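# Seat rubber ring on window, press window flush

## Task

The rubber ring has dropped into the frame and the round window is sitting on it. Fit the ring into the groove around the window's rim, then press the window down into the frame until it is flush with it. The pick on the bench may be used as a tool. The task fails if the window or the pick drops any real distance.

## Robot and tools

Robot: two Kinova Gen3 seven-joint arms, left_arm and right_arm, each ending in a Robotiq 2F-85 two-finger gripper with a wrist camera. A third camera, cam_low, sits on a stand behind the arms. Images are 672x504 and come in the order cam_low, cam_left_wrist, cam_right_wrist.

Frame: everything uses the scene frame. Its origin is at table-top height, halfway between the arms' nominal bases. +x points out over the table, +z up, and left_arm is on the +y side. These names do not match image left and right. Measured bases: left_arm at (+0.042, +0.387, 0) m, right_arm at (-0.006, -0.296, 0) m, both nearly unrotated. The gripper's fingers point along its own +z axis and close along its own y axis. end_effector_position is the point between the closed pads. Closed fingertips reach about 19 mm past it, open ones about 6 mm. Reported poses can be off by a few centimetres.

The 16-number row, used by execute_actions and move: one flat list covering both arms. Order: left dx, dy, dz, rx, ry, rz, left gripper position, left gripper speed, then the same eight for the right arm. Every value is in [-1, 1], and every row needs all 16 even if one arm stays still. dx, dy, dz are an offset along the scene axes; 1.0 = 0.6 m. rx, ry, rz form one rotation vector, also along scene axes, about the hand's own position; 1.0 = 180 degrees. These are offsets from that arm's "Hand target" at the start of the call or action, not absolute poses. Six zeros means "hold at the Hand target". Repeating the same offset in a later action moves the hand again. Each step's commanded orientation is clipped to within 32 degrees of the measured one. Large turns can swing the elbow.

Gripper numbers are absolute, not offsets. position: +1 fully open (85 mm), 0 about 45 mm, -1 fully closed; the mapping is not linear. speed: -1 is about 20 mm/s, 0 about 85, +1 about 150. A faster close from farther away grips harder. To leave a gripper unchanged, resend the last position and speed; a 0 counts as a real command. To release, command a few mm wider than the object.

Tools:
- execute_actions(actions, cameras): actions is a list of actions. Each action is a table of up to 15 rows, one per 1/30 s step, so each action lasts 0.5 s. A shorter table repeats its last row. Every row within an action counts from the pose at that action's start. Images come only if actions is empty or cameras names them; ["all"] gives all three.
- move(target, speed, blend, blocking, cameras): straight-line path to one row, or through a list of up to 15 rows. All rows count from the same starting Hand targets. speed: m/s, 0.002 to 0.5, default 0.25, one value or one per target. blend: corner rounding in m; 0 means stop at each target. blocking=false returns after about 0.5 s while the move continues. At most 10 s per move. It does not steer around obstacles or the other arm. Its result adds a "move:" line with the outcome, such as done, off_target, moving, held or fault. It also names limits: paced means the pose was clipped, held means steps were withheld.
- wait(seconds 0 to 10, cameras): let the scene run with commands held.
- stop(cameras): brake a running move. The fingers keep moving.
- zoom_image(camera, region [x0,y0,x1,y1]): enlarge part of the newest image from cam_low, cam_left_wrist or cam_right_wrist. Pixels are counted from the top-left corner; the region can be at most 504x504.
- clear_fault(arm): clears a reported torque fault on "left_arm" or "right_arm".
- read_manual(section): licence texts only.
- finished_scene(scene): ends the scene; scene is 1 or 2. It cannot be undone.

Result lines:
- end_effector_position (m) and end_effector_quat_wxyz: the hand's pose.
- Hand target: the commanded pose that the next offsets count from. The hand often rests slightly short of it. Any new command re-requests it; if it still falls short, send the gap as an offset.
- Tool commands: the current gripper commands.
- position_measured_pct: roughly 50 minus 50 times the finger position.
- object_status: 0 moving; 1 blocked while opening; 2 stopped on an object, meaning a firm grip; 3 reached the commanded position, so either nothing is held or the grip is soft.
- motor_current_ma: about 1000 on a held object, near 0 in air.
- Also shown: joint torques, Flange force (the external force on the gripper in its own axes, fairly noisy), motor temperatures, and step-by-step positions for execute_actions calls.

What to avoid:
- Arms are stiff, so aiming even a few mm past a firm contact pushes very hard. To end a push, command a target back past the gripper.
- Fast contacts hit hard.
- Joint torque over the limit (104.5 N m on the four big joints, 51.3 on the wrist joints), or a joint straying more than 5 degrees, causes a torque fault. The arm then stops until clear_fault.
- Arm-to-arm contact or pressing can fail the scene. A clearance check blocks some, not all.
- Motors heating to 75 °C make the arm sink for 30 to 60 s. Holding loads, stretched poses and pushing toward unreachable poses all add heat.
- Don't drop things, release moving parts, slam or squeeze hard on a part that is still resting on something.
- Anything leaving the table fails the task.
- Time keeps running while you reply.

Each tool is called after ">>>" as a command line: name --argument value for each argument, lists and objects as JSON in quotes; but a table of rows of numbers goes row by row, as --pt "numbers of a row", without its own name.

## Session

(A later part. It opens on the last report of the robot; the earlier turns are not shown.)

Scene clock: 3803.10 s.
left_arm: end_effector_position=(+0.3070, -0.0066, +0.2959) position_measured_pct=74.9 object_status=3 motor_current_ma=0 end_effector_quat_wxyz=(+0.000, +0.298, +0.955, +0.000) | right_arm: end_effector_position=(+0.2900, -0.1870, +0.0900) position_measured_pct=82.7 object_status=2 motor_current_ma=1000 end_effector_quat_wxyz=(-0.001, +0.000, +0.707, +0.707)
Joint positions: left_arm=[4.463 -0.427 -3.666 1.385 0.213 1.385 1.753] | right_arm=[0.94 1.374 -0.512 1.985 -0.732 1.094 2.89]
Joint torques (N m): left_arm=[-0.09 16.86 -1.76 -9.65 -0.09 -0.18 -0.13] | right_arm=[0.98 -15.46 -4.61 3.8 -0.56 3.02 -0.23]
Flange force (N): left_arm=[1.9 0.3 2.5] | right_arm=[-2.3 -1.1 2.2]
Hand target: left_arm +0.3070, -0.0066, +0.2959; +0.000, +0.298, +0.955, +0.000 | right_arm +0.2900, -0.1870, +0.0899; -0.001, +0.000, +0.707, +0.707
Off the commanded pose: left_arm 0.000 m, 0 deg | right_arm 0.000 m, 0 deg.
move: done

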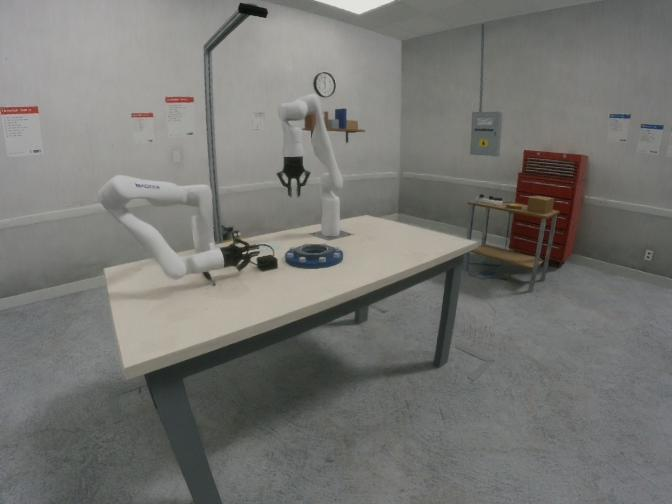

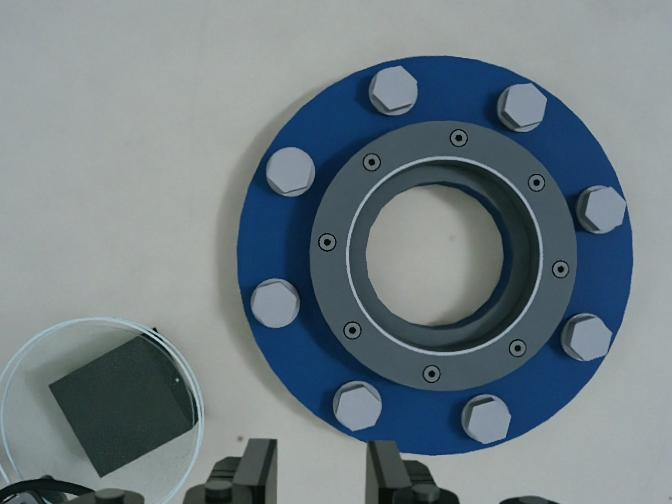

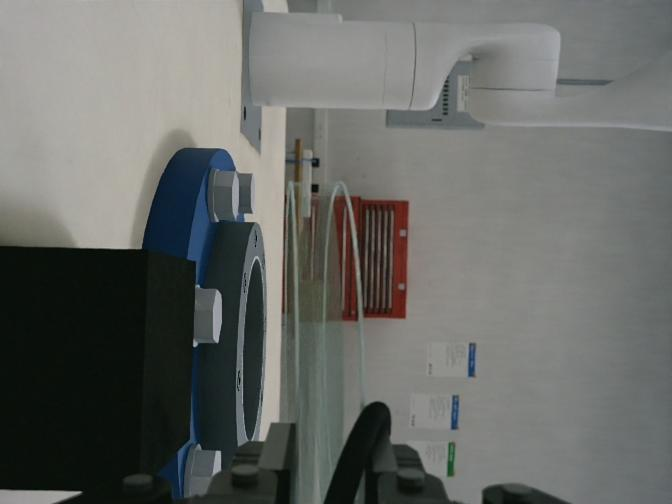

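>>> move --pt "0 0.0 0 0 0 0 -0.5 1 0 0 -0.05 0 0 0 -0.92 -1" --speed 0.05 --cameras '["cam_low","cam_right_wrist"]'

>>> zoom_image --camera "cam_low" --region '[225, 230, 305, 290]'

Scene clock: 3811.17 s.
left_arm: end_effector_position=(+0.3070, -0.0066, +0.2959) position_measured_pct=74.9 object_status=3 motor_current_ma=0 end_effector_quat_wxyz=(+0.000, +0.298, +0.955, +0.000) | right_arm: end_effector_position=(+0.2900, -0.1871, +0.0604) position_measured_pct=82.7 object_status=2 motor_current_ma=1000 end_effector_quat_wxyz=(-0.001, +0.000, +0.707, +0.707)
Joint positions: left_arm=[4.463 -0.427 -3.666 1.385 0.213 1.385 1.753] | right_arm=[0.93 1.445 -0.489 1.934 -0.709 1.09 2.911]
Joint torques (N m): left_arm=[-0.06 16.86 -1.76 -9.67 -0.08 -0.19 -0.16] | right_arm=[-13.09 16.08 22.19 -21.29 4.58 -31.21 1.71]
Flange force (N): left_arm=[2.0 0.3 2.5] | right_arm=[6.1 150.7 -52.4]
Hand target: left_arm +0.3070, -0.0066, +0.2959; +0.000, +0.298, +0.955, +0.000 | right_arm +0.2900, -0.1870, +0.0599; -0.001, +0.000, +0.707, +0.707
Off the commanded pose: left_arm 0.000 m, 0 deg | right_arm 0.000 m, 0 deg.
TORQUE WARNING: the torque sensor of joint 6 (wrist pitch) of the right arm reached its warning level (29.4 N m). A warning alone does not stop the arm.
move: done
Images, in order (width x height): cam_low 672x504, cam_right_wrist 672x504.

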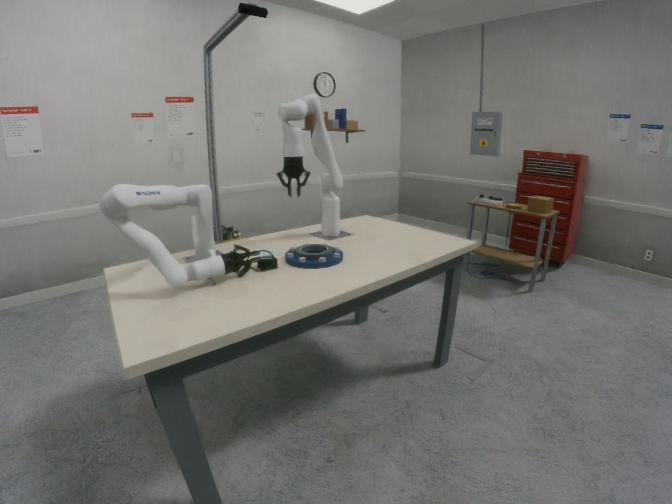

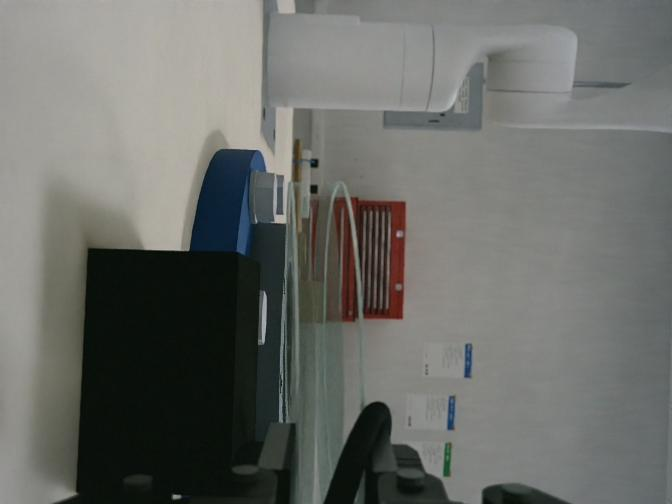

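Scaled by 6.300 from the camera's 672x504 image, which has a finer 960x720 frame.

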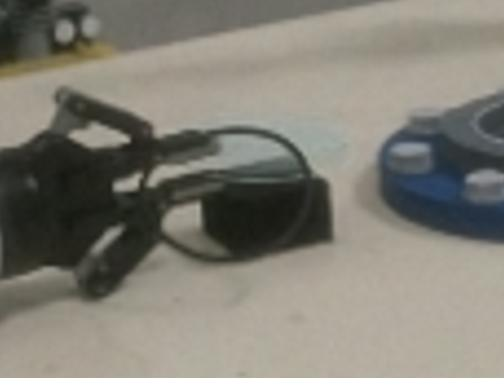

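>>> move --pt "0 0.0 0 0 0 0 -0.5 1 0 0 0.05 0 0 0 -0.92 -1" --pt "0 0.0 0 0 0 0 -0.5 1 -0.0117 0.08 0.25 0.039 0 0 -0.92 -1" --speed 0.1 --cameras '["all"]'

>>> zoom_image --camera "cam_low" --region '[225, 190, 305, 250]'

Scene clock: 3846.80 s.
left_arm: end_effector_position=(+0.3070, -0.0066, +0.2959) position_measured_pct=74.9 object_status=3 motor_current_ma=0 end_effector_quat_wxyz=(+0.000, +0.298, +0.955, +0.000) | right_arm: end_effector_position=(+0.2830, -0.1391, +0.2099) position_measured_pct=82.7 object_status=2 motor_current_ma=1000 end_effector_quat_wxyz=(-0.001, +0.000, +0.663, +0.749)
Joint positions: left_arm=[4.463 -0.427 -3.666 1.385 0.213 1.385 1.753] | right_arm=[0.94 1.227 -0.694 2.188 -0.918 1.073 2.884]
Joint torques (N m): left_arm=[-0.04 16.83 -1.83 -9.67 -0.08 -0.18 -0.13] | right_arm=[0.97 -13.66 -4.75 3.08 -0.54 2.97 -0.18]
Motor temperatures (°C): left_arm=[32 40 30 30 38 41 33] | right_arm=[34 30 31 31 34 55 37]
Flange force (N): left_arm=[2.0 0.4 2.5] | right_arm=[-2.3 -0.1 3.4]
Hand target: left_arm +0.3070, -0.0066, +0.2959; +0.000, +0.298, +0.955, +0.000 | right_arm +0.2830, -0.1390, +0.2099; -0.001, +0.000, +0.663, +0.749
Off the commanded pose: left_arm 0.000 m, 0 deg | right_arm 0.000 m, 0 deg.
TORQUE WARNING: the torque sensor of joint 6 (wrist pitch) of the right arm reached its warning level (29.4 N m). A warning alone does not stop the arm.
move: done

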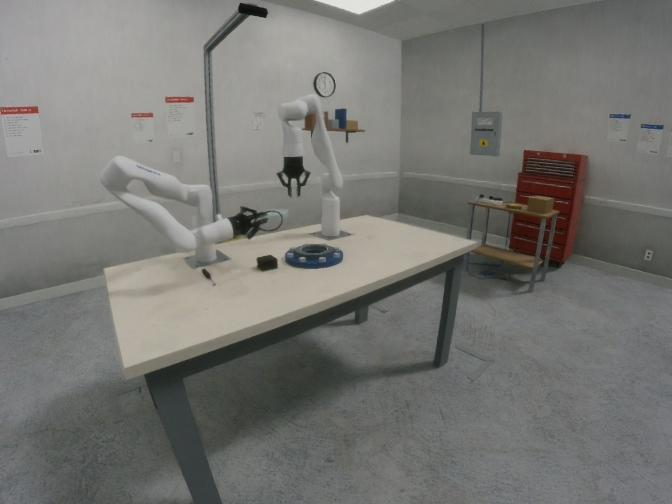

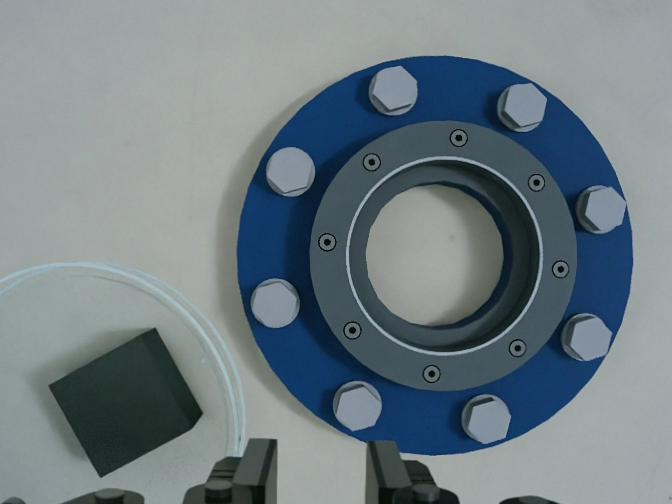

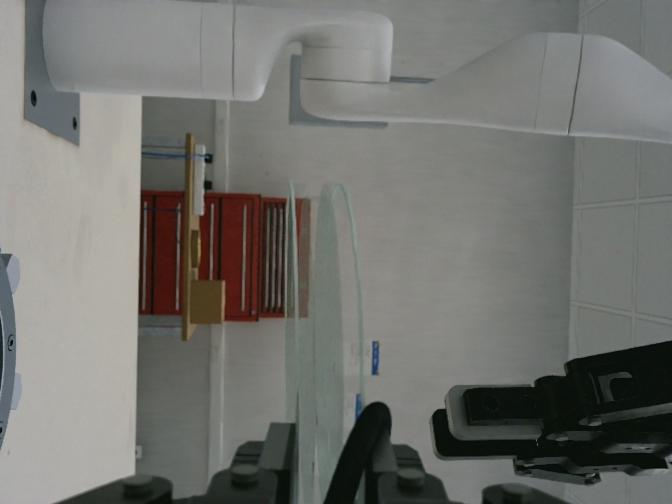

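Scaled by 6.300 from the camera's 672x504 image, which has a finer 960x720 frame.

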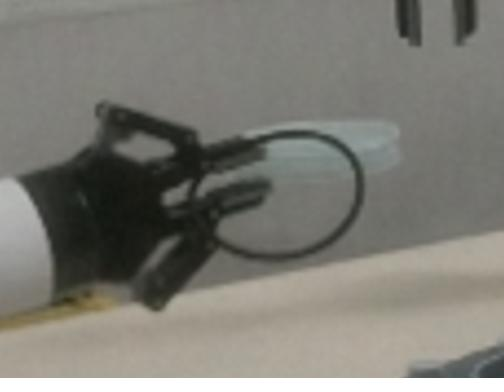

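>>> move --pt "0.1 -0.1 0.0 0 0 -0.42 -0.3 1 0 0 0.0 0 0 0 -0.92 -1" --pt "0.085 -0.191 -0.1528 0 0 -0.42 -0.3 1 0 0 0.0 0 0 0 -0.92 -1" --speed 0.15 --cameras '["cam_left_wrist"]'

Scene clock: 3859.13 s.
left_arm: end_effector_position=(+0.3580, -0.1212, +0.2043) position_measured_pct=64.9 object_status=3 motor_current_ma=0 end_effector_quat_wxyz=(+0.000, +0.820, +0.572, +0.000) | right_arm: end_effector_position=(+0.2830, -0.1390, +0.2099) position_measured_pct=82.7 object_status=2 motor_current_ma=1000 end_effector_quat_wxyz=(-0.001, +0.000, +0.663, +0.749)
Joint positions: left_arm=[4.26 -0.768 -3.356 1.042 0.153 1.346 0.566] | right_arm=[0.94 1.227 -0.694 2.188 -0.918 1.073 2.884]
Joint torques (N m): left_arm=[-0.03 23.26 -0.96 -9.68 -0.13 -0.16 -0.13] | right_arm=[0.99 -13.77 -5.06 3.09 -0.63 2.97 -0.18]
Flange force (N): left_arm=[1.8 -2.8 2.1] | right_arm=[-2.1 -0.8 2.7]
Hand target: left_arm +0.3580, -0.1212, +0.2043; +0.000, +0.820, +0.572, +0.000 | right_arm +0.2830, -0.1390, +0.2099; -0.001, +0.000, +0.663, +0.749
Off the commanded pose: left_arm 0.000 m, 0 deg | right_arm 0.000 m, 0 deg.
move: done
Images, in order (width x height): cam_left_wrist 672x504.

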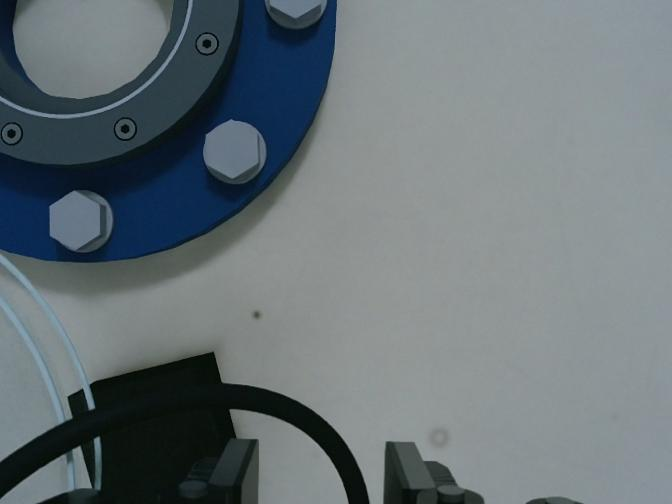

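>>> move --pt "0.0075 -0.0145 -0.019 0 0 0 -0.3 1 0 0 0.0 0 0 0 -0.92 -1" --pt "0.0075 -0.0145 -0.019 0 0 0 -0.97 -0.5 0 0 0.0 0 0 0 -0.92 -1" --speed 0.08 --cameras '["cam_left_wrist","cam_low"]'

>>> zoom_image --camera "cam_low" --region '[255, 200, 300, 230]'

Scene clock: 3866.33 s.
left_arm: end_effector_position=(+0.3625, -0.1299, +0.1929) position_measured_pct=96.1 object_status=0 motor_current_ma=1000 end_effector_quat_wxyz=(+0.000, +0.820, +0.572, +0.000) | right_arm: end_effector_position=(+0.2830, -0.1390, +0.2099) position_measured_pct=82.7 object_status=2 motor_current_ma=1000 end_effector_quat_wxyz=(-0.001, +0.000, +0.663, +0.749)
Joint positions: left_arm=[4.258 -0.802 -3.355 1.012 0.157 1.342 0.568] | right_arm=[0.94 1.227 -0.694 2.188 -0.918 1.073 2.884]
Joint torques (N m): left_arm=[-0.11 23.79 -0.99 -9.72 -0.14 -0.22 -0.16] | right_arm=[1.03 -13.78 -5.06 3.16 -0.65 2.99 -0.14]
Flange force (N): left_arm=[1.8 -3.0 2.1] | right_arm=[-2.4 -0.9 2.6]
Hand target: left_arm +0.3625, -0.1299, +0.1929; +0.000, +0.820, +0.572, +0.000 | right_arm +0.2830, -0.1390, +0.2099; -0.001, +0.000, +0.663, +0.749
Off the commanded pose: left_arm 0.000 m, 0 deg | right_arm 0.000 m, 0 deg.
move: done
Images, in order (width x height): cam_low 672x504, cam_left_wrist 672x504.

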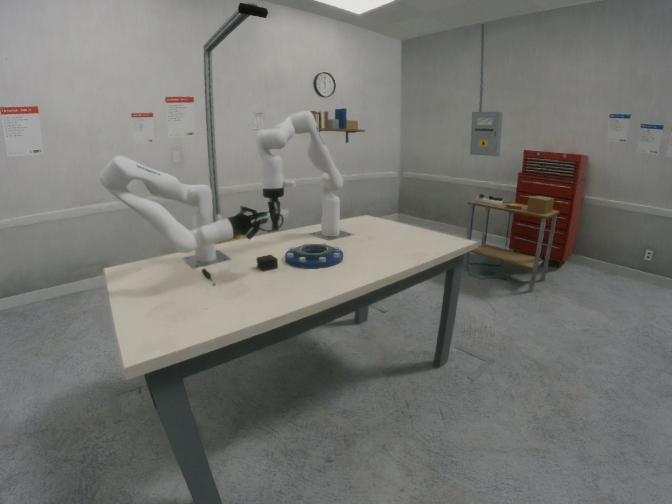

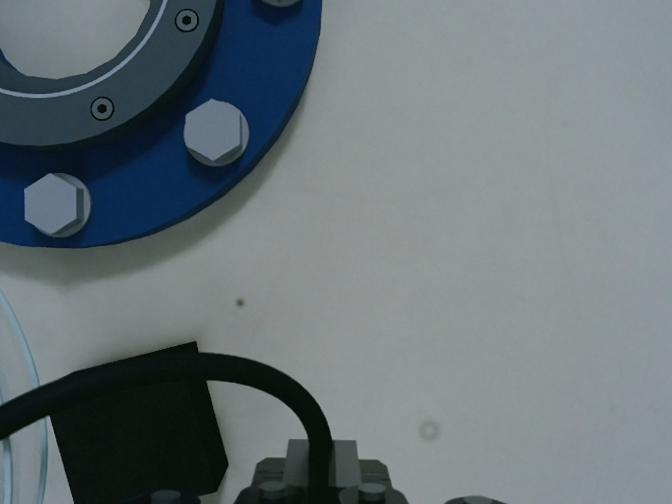

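Scaled by 11.200 from the camera's 672x504 image, which has a finer 960x720 frame.

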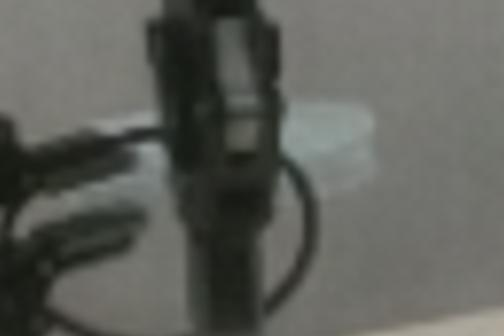

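>>> move --pt "-0.0167 0.0848 0.02 0 0 0.111 -0.97 -0.5 0 0 0.0 0 0 0 -0.92 -1" --pt "-0.0483 0.153 0.04 0 0 0.278 -0.97 -0.5 0 0 0.0 0 0 0 -0.92 -1" --pt "-0.104 0.193 0.05 0 0 0.444 -0.97 -0.5 0 0 0.0 0 0 0 -0.92 -1" --speed 0.06 --cameras '["cam_left_wrist","cam_low","cam_right_wrist"]'

>>> zoom_image --camera "cam_low" --region '[255, 200, 300, 230]'

Scene clock: 3883.63 s.
left_arm: end_effector_position=(+0.3154, -0.0251, +0.2201) position_measured_pct=96.1 object_status=2 motor_current_ma=1000 end_effector_quat_wxyz=(+0.000, +0.375, +0.927, +0.000) | right_arm: end_effector_position=(+0.2830, -0.1390, +0.2099) position_measured_pct=82.7 object_status=2 motor_current_ma=1000 end_effector_quat_wxyz=(-0.001, +0.000, +0.663, +0.749)
Joint positions: left_arm=[4.449 -0.532 -3.649 1.476 0.268 1.203 1.556] | right_arm=[0.94 1.227 -0.694 2.188 -0.918 1.073 2.884]
Joint torques (N m): left_arm=[-0.24 18.27 -2.31 -9.05 -0.23 -0.11 -0.05] | right_arm=[0.98 -13.74 -5.01 3.22 -0.61 3.03 -0.17]
Motor temperatures (°C): left_arm=[32 40 30 30 38 41 33] | right_arm=[34 31 30 31 34 50 37]
Flange force (N): left_arm=[2.0 -0.2 2.4] | right_arm=[-2.4 -0.8 2.8]
Hand target: left_arm +0.3154, -0.0251, +0.2201; +0.000, +0.375, +0.927, +0.000 (not the last commanded pose) | right_arm +0.2830, -0.1390, +0.2099; -0.001, +0.000, +0.663, +0.749
Off the commanded pose: left_arm 0.019 m, 14 deg | right_arm 0.000 m, 0 deg.
move: off_target (left_arm; path cut at 10 s); path passed 2 of 3 targets

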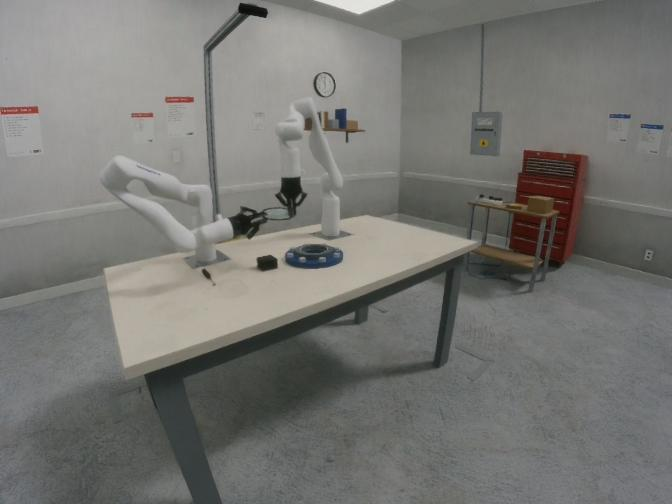

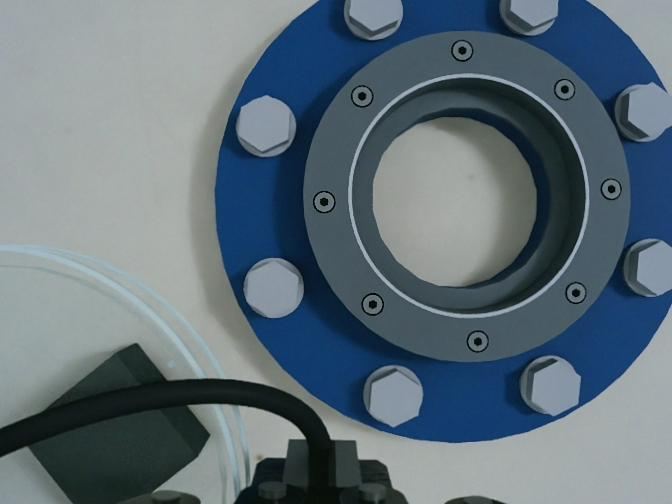

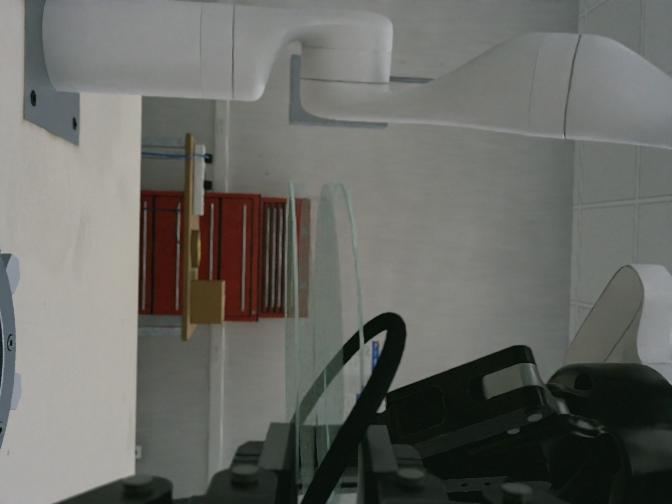

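Scaled by 11.200 from the camera's 672x504 image, which has a finer 960x720 frame.

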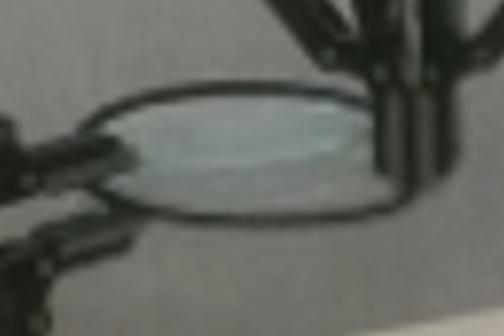

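>>> move --pt "-0.0257 0.0185 0.003 0 0 0.078 -0.97 -0.5 0 0 0.0 0 0 0 -0.92 -1" --pt "-0.067 0.03 0.01 0 0 0.19 -0.97 -0.5 0 0 0.0 0 0 0 -0.92 -1" --speed 0.06 --cameras '["cam_left_wrist","cam_low","cam_right_wrist"]'

>>> zoom_image --camera "cam_low" --region '[255, 200, 300, 230]'

Scene clock: 3896.23 s.
left_arm: end_effector_position=(+0.2752, -0.0071, +0.2261) position_measured_pct=96.1 object_status=2 motor_current_ma=1000 end_effector_quat_wxyz=(+0.000, +0.086, +0.996, +0.000) | right_arm: end_effector_position=(+0.2830, -0.1390, +0.2099) position_measured_pct=82.7 object_status=2 motor_current_ma=1000 end_effector_quat_wxyz=(-0.001, +0.000, +0.663, +0.749)
Joint positions: left_arm=[4.629 -0.467 -3.806 1.6 0.305 1.18 2.148] | right_arm=[0.94 1.227 -0.694 2.188 -0.918 1.073 2.884]
Joint torques (N m): left_arm=[-0.51 16.13 -2.71 -8.23 -0.49 0.28 -0.17] | right_arm=[1.58 -13.83 -4.78 2.71 -0.58 3.02 -0.17]
Flange force (N): left_arm=[1.2 -0.8 2.4] | right_arm=[-1.9 -0.8 4.9]
Hand target: left_arm +0.2752, -0.0071, +0.2261; +0.000, +0.086, +0.996, +0.000 | right_arm +0.2830, -0.1390, +0.2099; -0.001, +0.000, +0.663, +0.749
Off the commanded pose: left_arm 0.000 m, 0 deg | right_arm 0.000 m, 0 deg.
move: done

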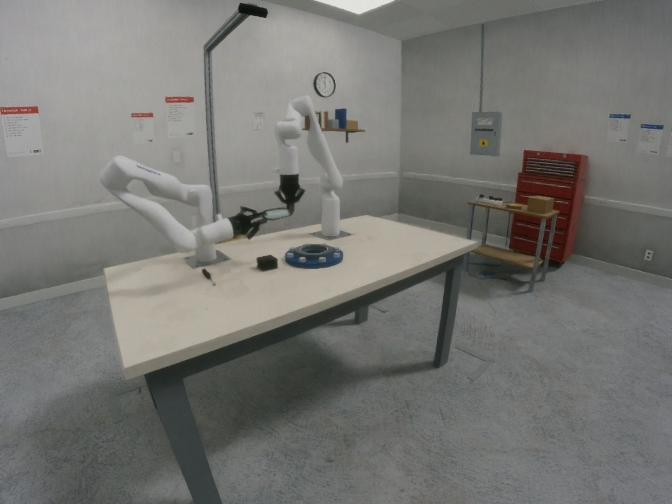

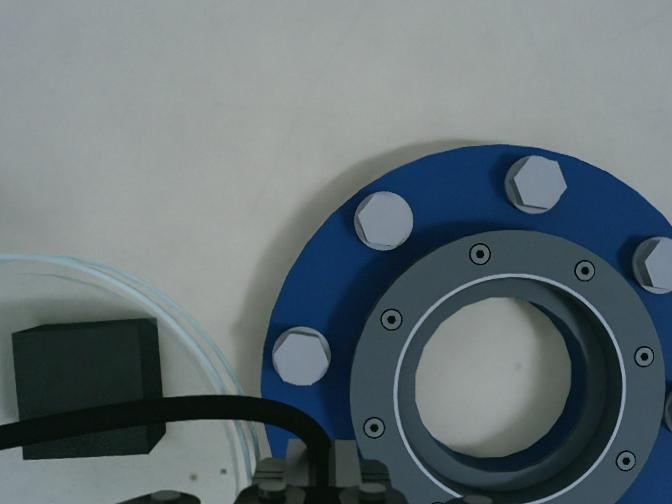

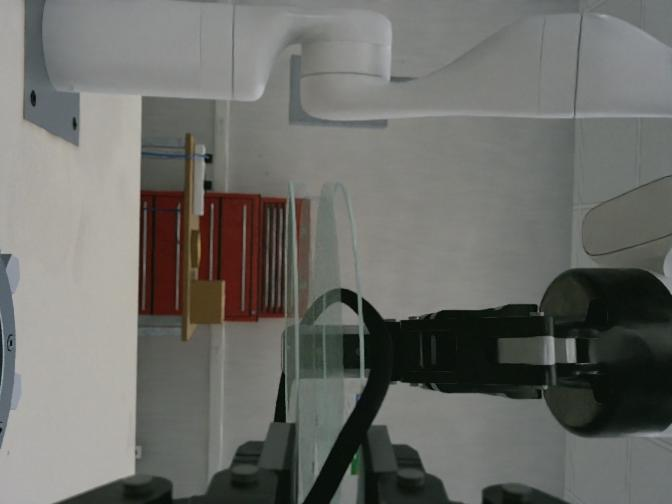

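Scaled by 11.200 from the camera's 672x504 image, which has a finer 960x720 frame.

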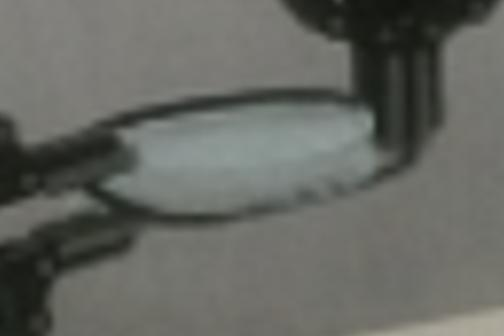

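>>> move --pt "0 0 -0.007 0 0 0 -0.97 -0.5 0 0 0.0 0 0 0 -0.92 -1" --pt "0 0 -0.007 0 0 0 -0.82 -0.5 0 0 0.0 0 0 0 -0.92 -1" --pt "-0.042 -0.0017 -0.007 0 0 0.111 -0.82 -0.5 0 0 0.0 0 0 0 -0.92 -1" --pt "-0.081 -0.016 -0.007 0 0 0.222 -0.82 -0.5 0 0 0.0 0 0 0 -0.92 -1" --speed 0.06 --cameras '["cam_left_wrist","cam_low","cam_right_wrist"]'

>>> zoom_image --camera "cam_low" --region '[255, 200, 300, 230]'

Scene clock: 3910.17 s.
left_arm: end_effector_position=(+0.2266, -0.0167, +0.2219) position_measured_pct=91.3 object_status=3 motor_current_ma=0 end_effector_quat_wxyz=(+0.000, -0.260, +0.966, +0.000) | right_arm: end_effector_position=(+0.2830, -0.1390, +0.2099) position_measured_pct=82.7 object_status=2 motor_current_ma=1000 end_effector_quat_wxyz=(-0.001, +0.000, +0.663, +0.749)
Joint positions: left_arm=[4.855 -0.478 -3.981 1.66 0.379 1.175 2.869] | right_arm=[0.94 1.227 -0.694 2.188 -0.918 1.073 2.884]
Joint torques (N m): left_arm=[0.93 15.17 -2.12 -12.51 1.59 -2.73 -0.18] | right_arm=[-1.91 -13.1 -6.81 5.52 -0.44 3.34 -0.25]
Flange force (N): left_arm=[-2.8 11.3 0.6] | right_arm=[-3.6 -1.4 -6.8]
Hand target: left_arm +0.2266, -0.0167, +0.2219; +0.000, -0.260, +0.966, +0.000 | right_arm +0.2830, -0.1390, +0.2099; -0.001, +0.000, +0.663, +0.749
Off the commanded pose: left_arm 0.000 m, 0 deg | right_arm 0.000 m, 0 deg.
move: done

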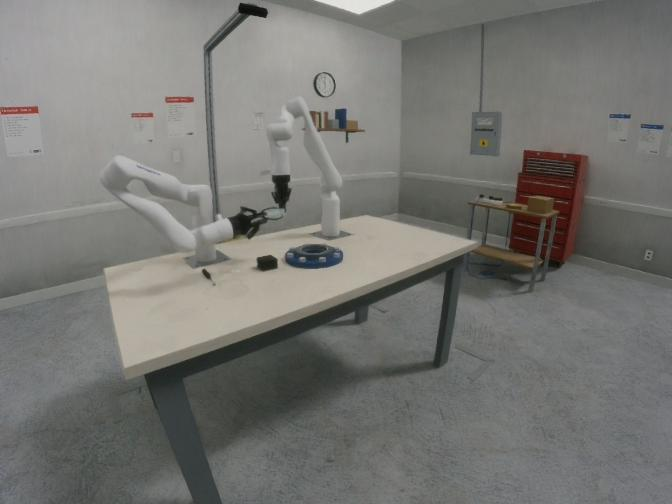

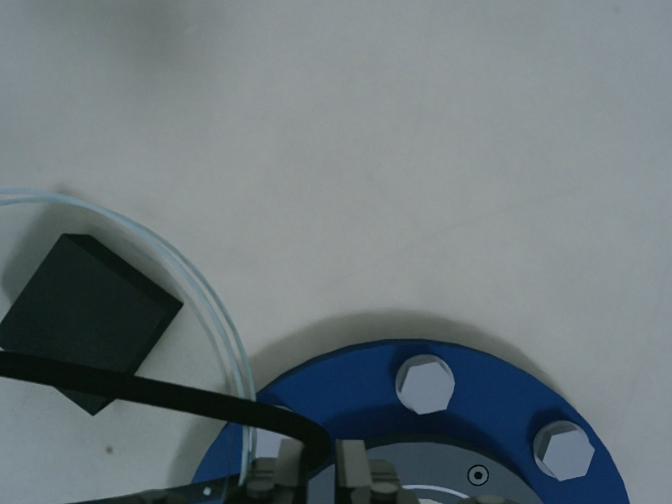

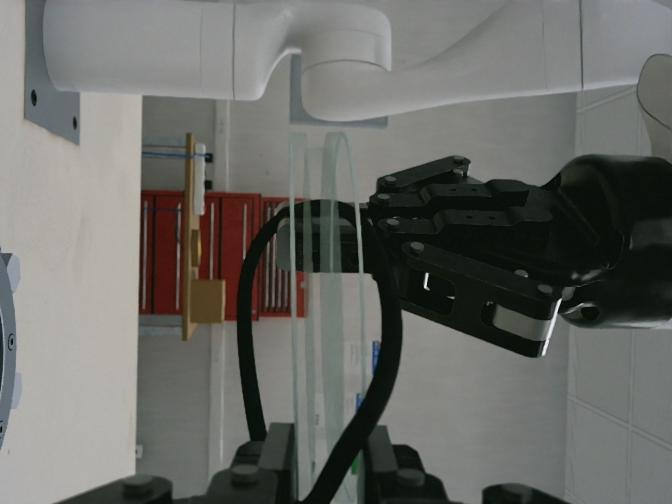

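Scaled by 11.200 from the camera's 672x504 image, which has a finer 960x720 frame.

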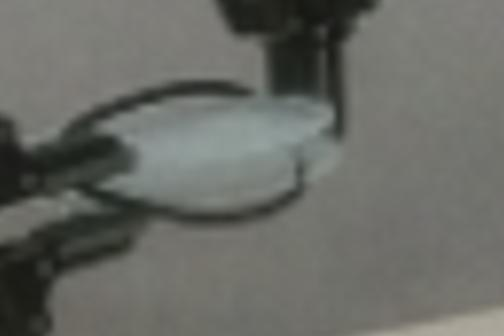

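>>> move --pt "0.04 0.016 0 0 0 -0.111 -0.82 -0.5 0 0 0.0 0 0 0 -0.92 -1" --pt "0.081 0.02 0 0 0 -0.222 -0.82 -0.5 0 0 0.0 0 0 0 -0.92 -1" --pt "0.15 -0.01 -0.01 0 0 -0.42 -0.82 -0.5 0 0 0.0 0 0 0 -0.92 -1" --speed 0.08 --cameras '["cam_left_wrist","cam_low","cam_right_wrist"]'

>>> zoom_image --camera "cam_low" --region '[255, 200, 300, 230]'

Scene clock: 3987.87 s.
left_arm: end_effector_position=(+0.3166, -0.0227, +0.2159) position_measured_pct=91.3 object_status=3 motor_current_ma=0 end_effector_quat_wxyz=(+0.000, +0.386, +0.922, +0.000) | right_arm: end_effector_position=(+0.2830, -0.1390, +0.2099) position_measured_pct=82.7 object_status=2 motor_current_ma=1000 end_effector_quat_wxyz=(-0.001, +0.000, +0.663, +0.749)
Joint positions: left_arm=[4.442 -0.532 -3.642 1.488 0.266 1.189 1.527] | right_arm=[0.94 1.227 -0.694 2.188 -0.918 1.073 2.884]
Joint torques (N m): left_arm=[-0.13 18.13 -2.33 -8.92 -0.25 -0.12 -0.22] | right_arm=[1.13 -13.78 -4.99 3.16 -0.57 3.01 -0.18]
Motor temperatures (°C): left_arm=[32 39 30 30 39 41 33] | right_arm=[34 30 29 30 34 44 37]
Flange force (N): left_arm=[1.8 -0.4 2.1] | right_arm=[-2.5 -0.9 3.2]
Hand target: left_arm +0.3166, -0.0227, +0.2159; +0.000, +0.386, +0.922, +0.000 | right_arm +0.2830, -0.1390, +0.2099; -0.001, +0.000, +0.663, +0.749
Off the commanded pose: left_arm 0.000 m, 0 deg | right_arm 0.000 m, 0 deg.
move: done

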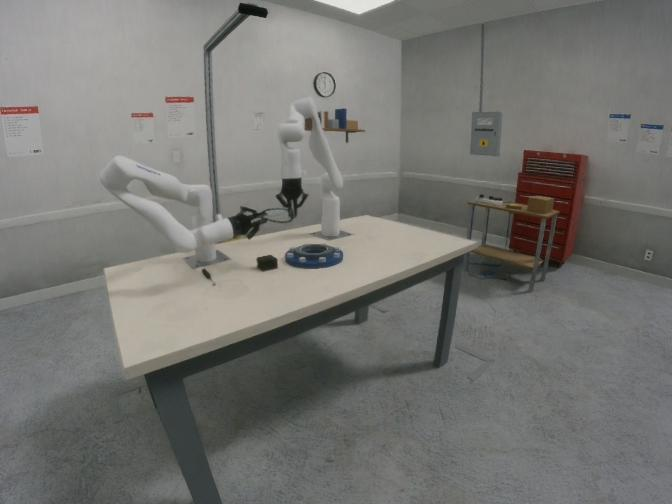

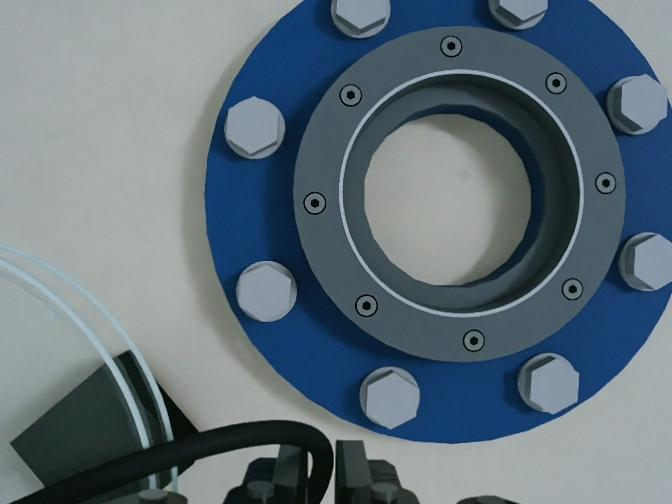

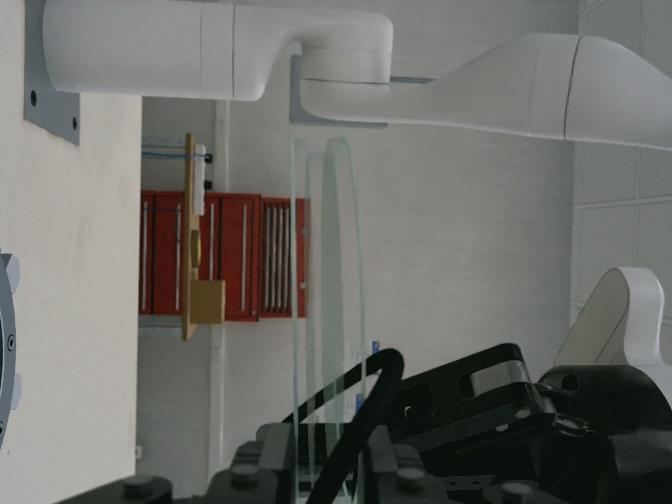

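Scaled by 11.200 from the camera's 672x504 image, which has a finer 960x720 frame.

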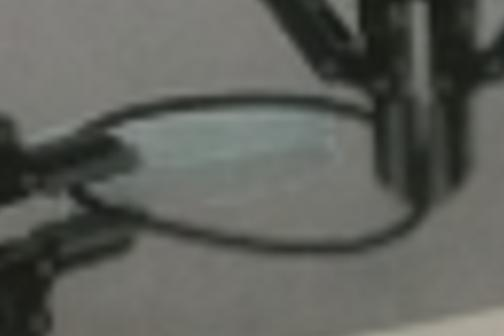

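>>> move --pt "0.01 0.01 0 0 0 0 -0.5 -0.5 0 0 0.0 0 0 0 -0.92 -1" --pt "0.03 0.03 0.15 0 0 0 -0.5 -0.5 0 0 0.0 0 0 0 -0.92 -1" --speed 0.1

>>> move --pt "0.0 0.0 0 0 0 0 -0.5 -0.5 0.02 -0.055 -0.15 -0.111 0 0 -0.92 -1" --speed 0.1 --cameras '["cam_low","cam_right_wrist","cam_left_wrist"]'

>>> zoom_image --camera "cam_low" --region '[225, 215, 305, 275]'

Scene clock: 4044.33 s.
left_arm: end_effector_position=(+0.3346, -0.0047, +0.3059) position_measured_pct=74.9 object_status=3 motor_current_ma=0 end_effector_quat_wxyz=(+0.000, +0.386, +0.922, +0.000) | right_arm: end_effector_position=(+0.2830, -0.1390, +0.2099) position_measured_pct=82.7 object_status=2 motor_current_ma=1000 end_effector_quat_wxyz=(-0.001, +0.000, +0.663, +0.749)
Joint positions: left_arm=[4.399 -0.458 -3.669 1.306 0.227 1.436 1.513] | right_arm=[0.94 1.227 -0.694 2.188 -0.918 1.073 2.884]
Joint torques (N m): left_arm=[-0.07 17.56 -1.85 -10.03 -0.12 -0.2 -0.13] | right_arm=[0.99 -13.73 -5.03 3.11 -0.58 2.97 -0.2]
Flange force (N): left_arm=[3.2 0.0 3.3] | right_arm=[-2.2 -0.7 2.9]
Hand target: left_arm +0.3346, -0.0047, +0.3059; +0.000, +0.386, +0.922, +0.000 | right_arm +0.2830, -0.1390, +0.2099; -0.001, +0.000, +0.663, +0.749
Off the commanded pose: left_arm 0.000 m, 0 deg | right_arm 0.000 m, 0 deg.
move: done

Scene clock: 4046.43 s.
left_arm: end_effector_position=(+0.3346, -0.0047, +0.3059) position_measured_pct=74.9 object_status=3 motor_current_ma=0 end_effector_quat_wxyz=(+0.000, +0.386, +0.922, +0.000) | right_arm: end_effector_position=(+0.2950, -0.1720, +0.1200) position_measured_pct=82.7 object_status=2 motor_current_ma=1000 end_effector_quat_wxyz=(-0.001, +0.000, +0.783, +0.623)
Joint positions: left_arm=[4.399 -0.458 -3.669 1.306 0.227 1.436 1.513] | right_arm=[0.891 1.11 -0.565 2.134 -0.83 0.931 2.824]
Joint torques (N m): left_arm=[-0.04 17.54 -1.87 -9.71 -0.07 -0.18 -0.14] | right_arm=[1.01 -14.61 -4.22 2.06 -0.67 2.83 -0.24]
Flange force (N): left_arm=[2.1 -0.1 2.6] | right_arm=[-2.0 -0.3 2.7]
Hand target: left_arm +0.3346, -0.0047, +0.3059; +0.000, +0.386, +0.922, +0.000 | right_arm +0.2950, -0.1720, +0.1199; -0.001, +0.000, +0.783, +0.623
Off the commanded pose: left_arm 0.000 m, 0 deg | right_arm 0.000 m, 0 deg.
move: done

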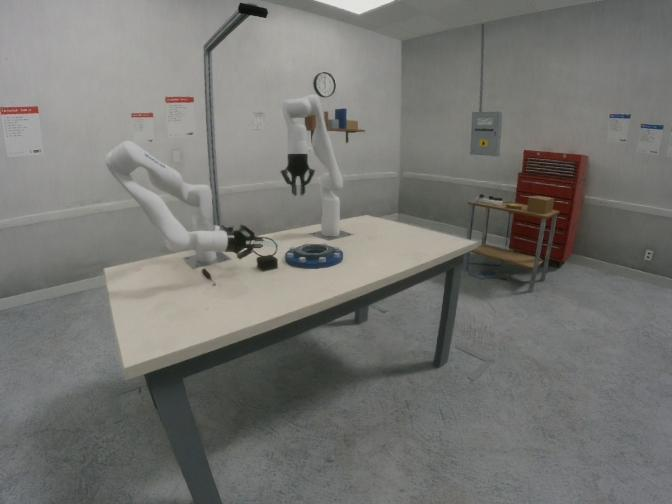

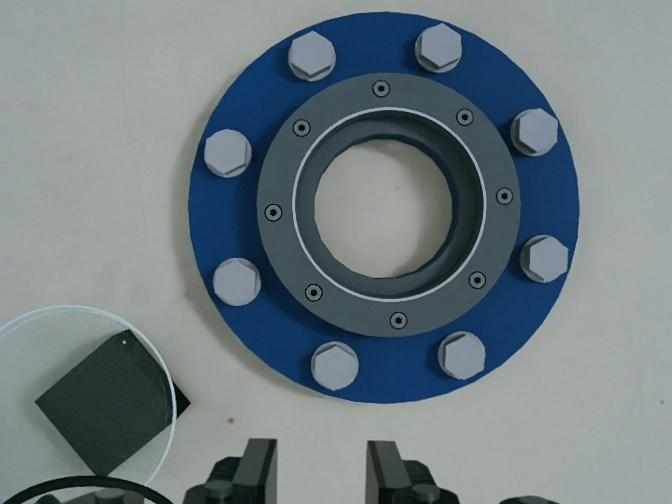

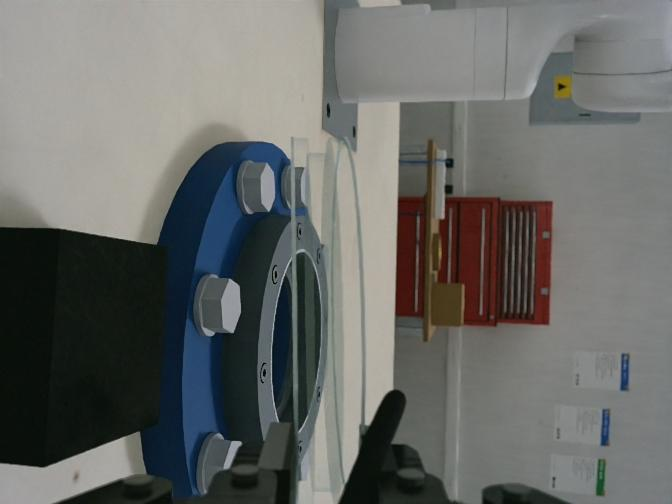

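Scaled by 6.300 from the camera's 672x504 image, which has a finer 960x720 frame.

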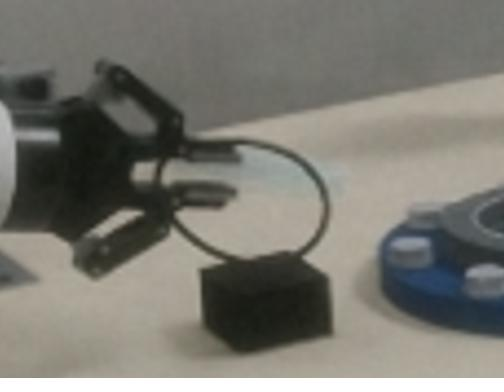

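>>> move --pt "0.0 0.0 0 0 0 0 -0.5 -0.5 0.015 -0.010 -0.075 0 0 0 -0.92 -1" --speed 0.06 --cameras '["cam_low","cam_right_wrist"]'

>>> zoom_image --camera "cam_low" --region '[225, 215, 305, 275]'

Scene clock: 4054.33 s.
left_arm: end_effector_position=(+0.3346, -0.0047, +0.3059) position_measured_pct=74.9 object_status=3 motor_current_ma=0 end_effector_quat_wxyz=(+0.000, +0.386, +0.922, +0.000) | right_arm: end_effector_position=(+0.3040, -0.1780, +0.0750) position_measured_pct=82.7 object_status=2 motor_current_ma=1000 end_effector_quat_wxyz=(-0.001, +0.000, +0.783, +0.623)
Joint positions: left_arm=[4.399 -0.458 -3.669 1.306 0.227 1.436 1.513] | right_arm=[0.871 1.225 -0.524 2.055 -0.794 0.916 2.856]
Joint torques (N m): left_arm=[-0.12 17.53 -1.85 -9.72 -0.08 -0.18 -0.13] | right_arm=[0.99 -15.34 -4.49 2.66 -0.53 2.75 -0.2]
Flange force (N): left_arm=[2.3 -0.2 2.6] | right_arm=[-2.2 -0.2 2.0]
Hand target: left_arm +0.3346, -0.0047, +0.3059; +0.000, +0.386, +0.922, +0.000 | right_arm +0.3040, -0.1780, +0.0749; -0.001, +0.000, +0.783, +0.623
Off the commanded pose: left_arm 0.000 m, 0 deg | right_arm 0.000 m, 0 deg.
move: done
Images, in order (width x height): cam_low 672x504, cam_right_wrist 672x504.

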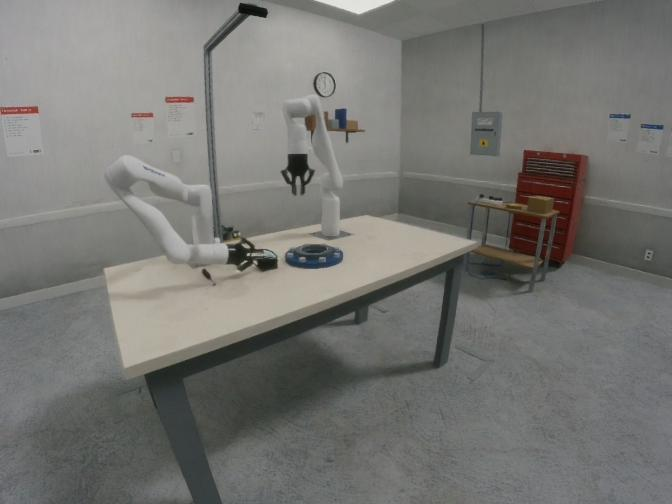

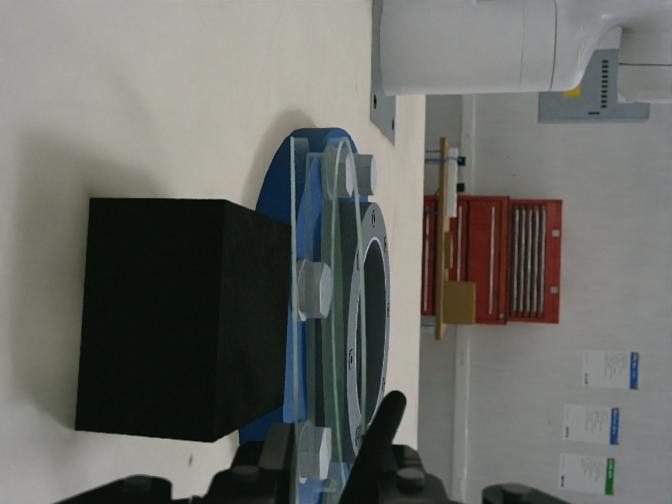

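Scaled by 6.300 from the camera's 672x504 image, which has a finer 960x720 frame.

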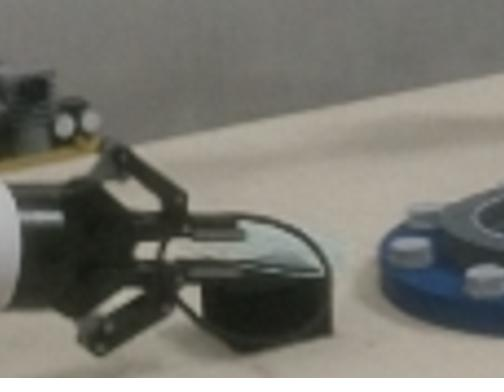

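>>> move --pt "0.0 0.0 0 0 0 0 -0.5 -0.5 0 0 -0.02 0 0 0 -0.92 -1" --speed 0.04 --cameras '["cam_right_wrist"]'

>>> zoom_image --camera "cam_right_wrist" --region '[50, 100, 450, 504]'

Scene clock: 4059.60 s.
left_arm: end_effector_position=(+0.3346, -0.0047, +0.3059) position_measured_pct=74.9 object_status=3 motor_current_ma=0 end_effector_quat_wxyz=(+0.000, +0.386, +0.922, +0.000) | right_arm: end_effector_position=(+0.3040, -0.1780, +0.0630) position_measured_pct=82.7 object_status=2 motor_current_ma=1000 end_effector_quat_wxyz=(-0.001, +0.000, +0.783, +0.623)
Joint positions: left_arm=[4.399 -0.458 -3.669 1.306 0.227 1.436 1.513] | right_arm=[0.868 1.256 -0.515 2.04 -0.787 0.908 2.869]
Joint torques (N m): left_arm=[-0.1 17.57 -1.89 -9.74 -0.1 -0.2 -0.13] | right_arm=[-0.09 -14.69 -0.99 0.84 0.64 -1.44 -0.04]
Flange force (N): left_arm=[2.1 -0.2 2.6] | right_arm=[-2.9 9.8 -3.4]
Hand target: left_arm +0.3346, -0.0047, +0.3059; +0.000, +0.386, +0.922, +0.000 | right_arm +0.3040, -0.1780, +0.0629; -0.001, +0.000, +0.783, +0.623
Off the commanded pose: left_arm 0.000 m, 0 deg | right_arm 0.000 m, 0 deg.
move: done
Images, in order (width x height): cam_right_wrist 672x504.

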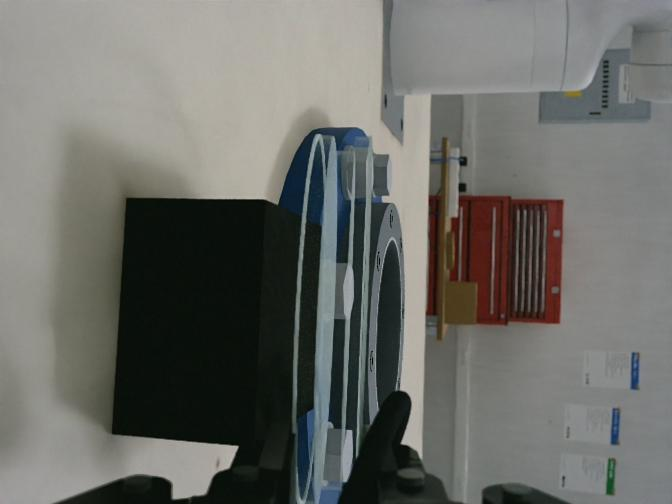

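Scaled by 1.248.

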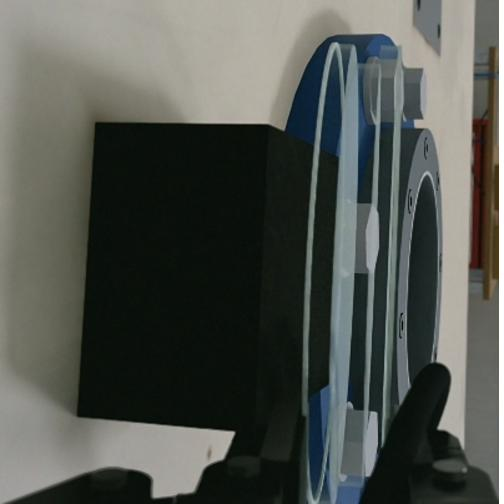

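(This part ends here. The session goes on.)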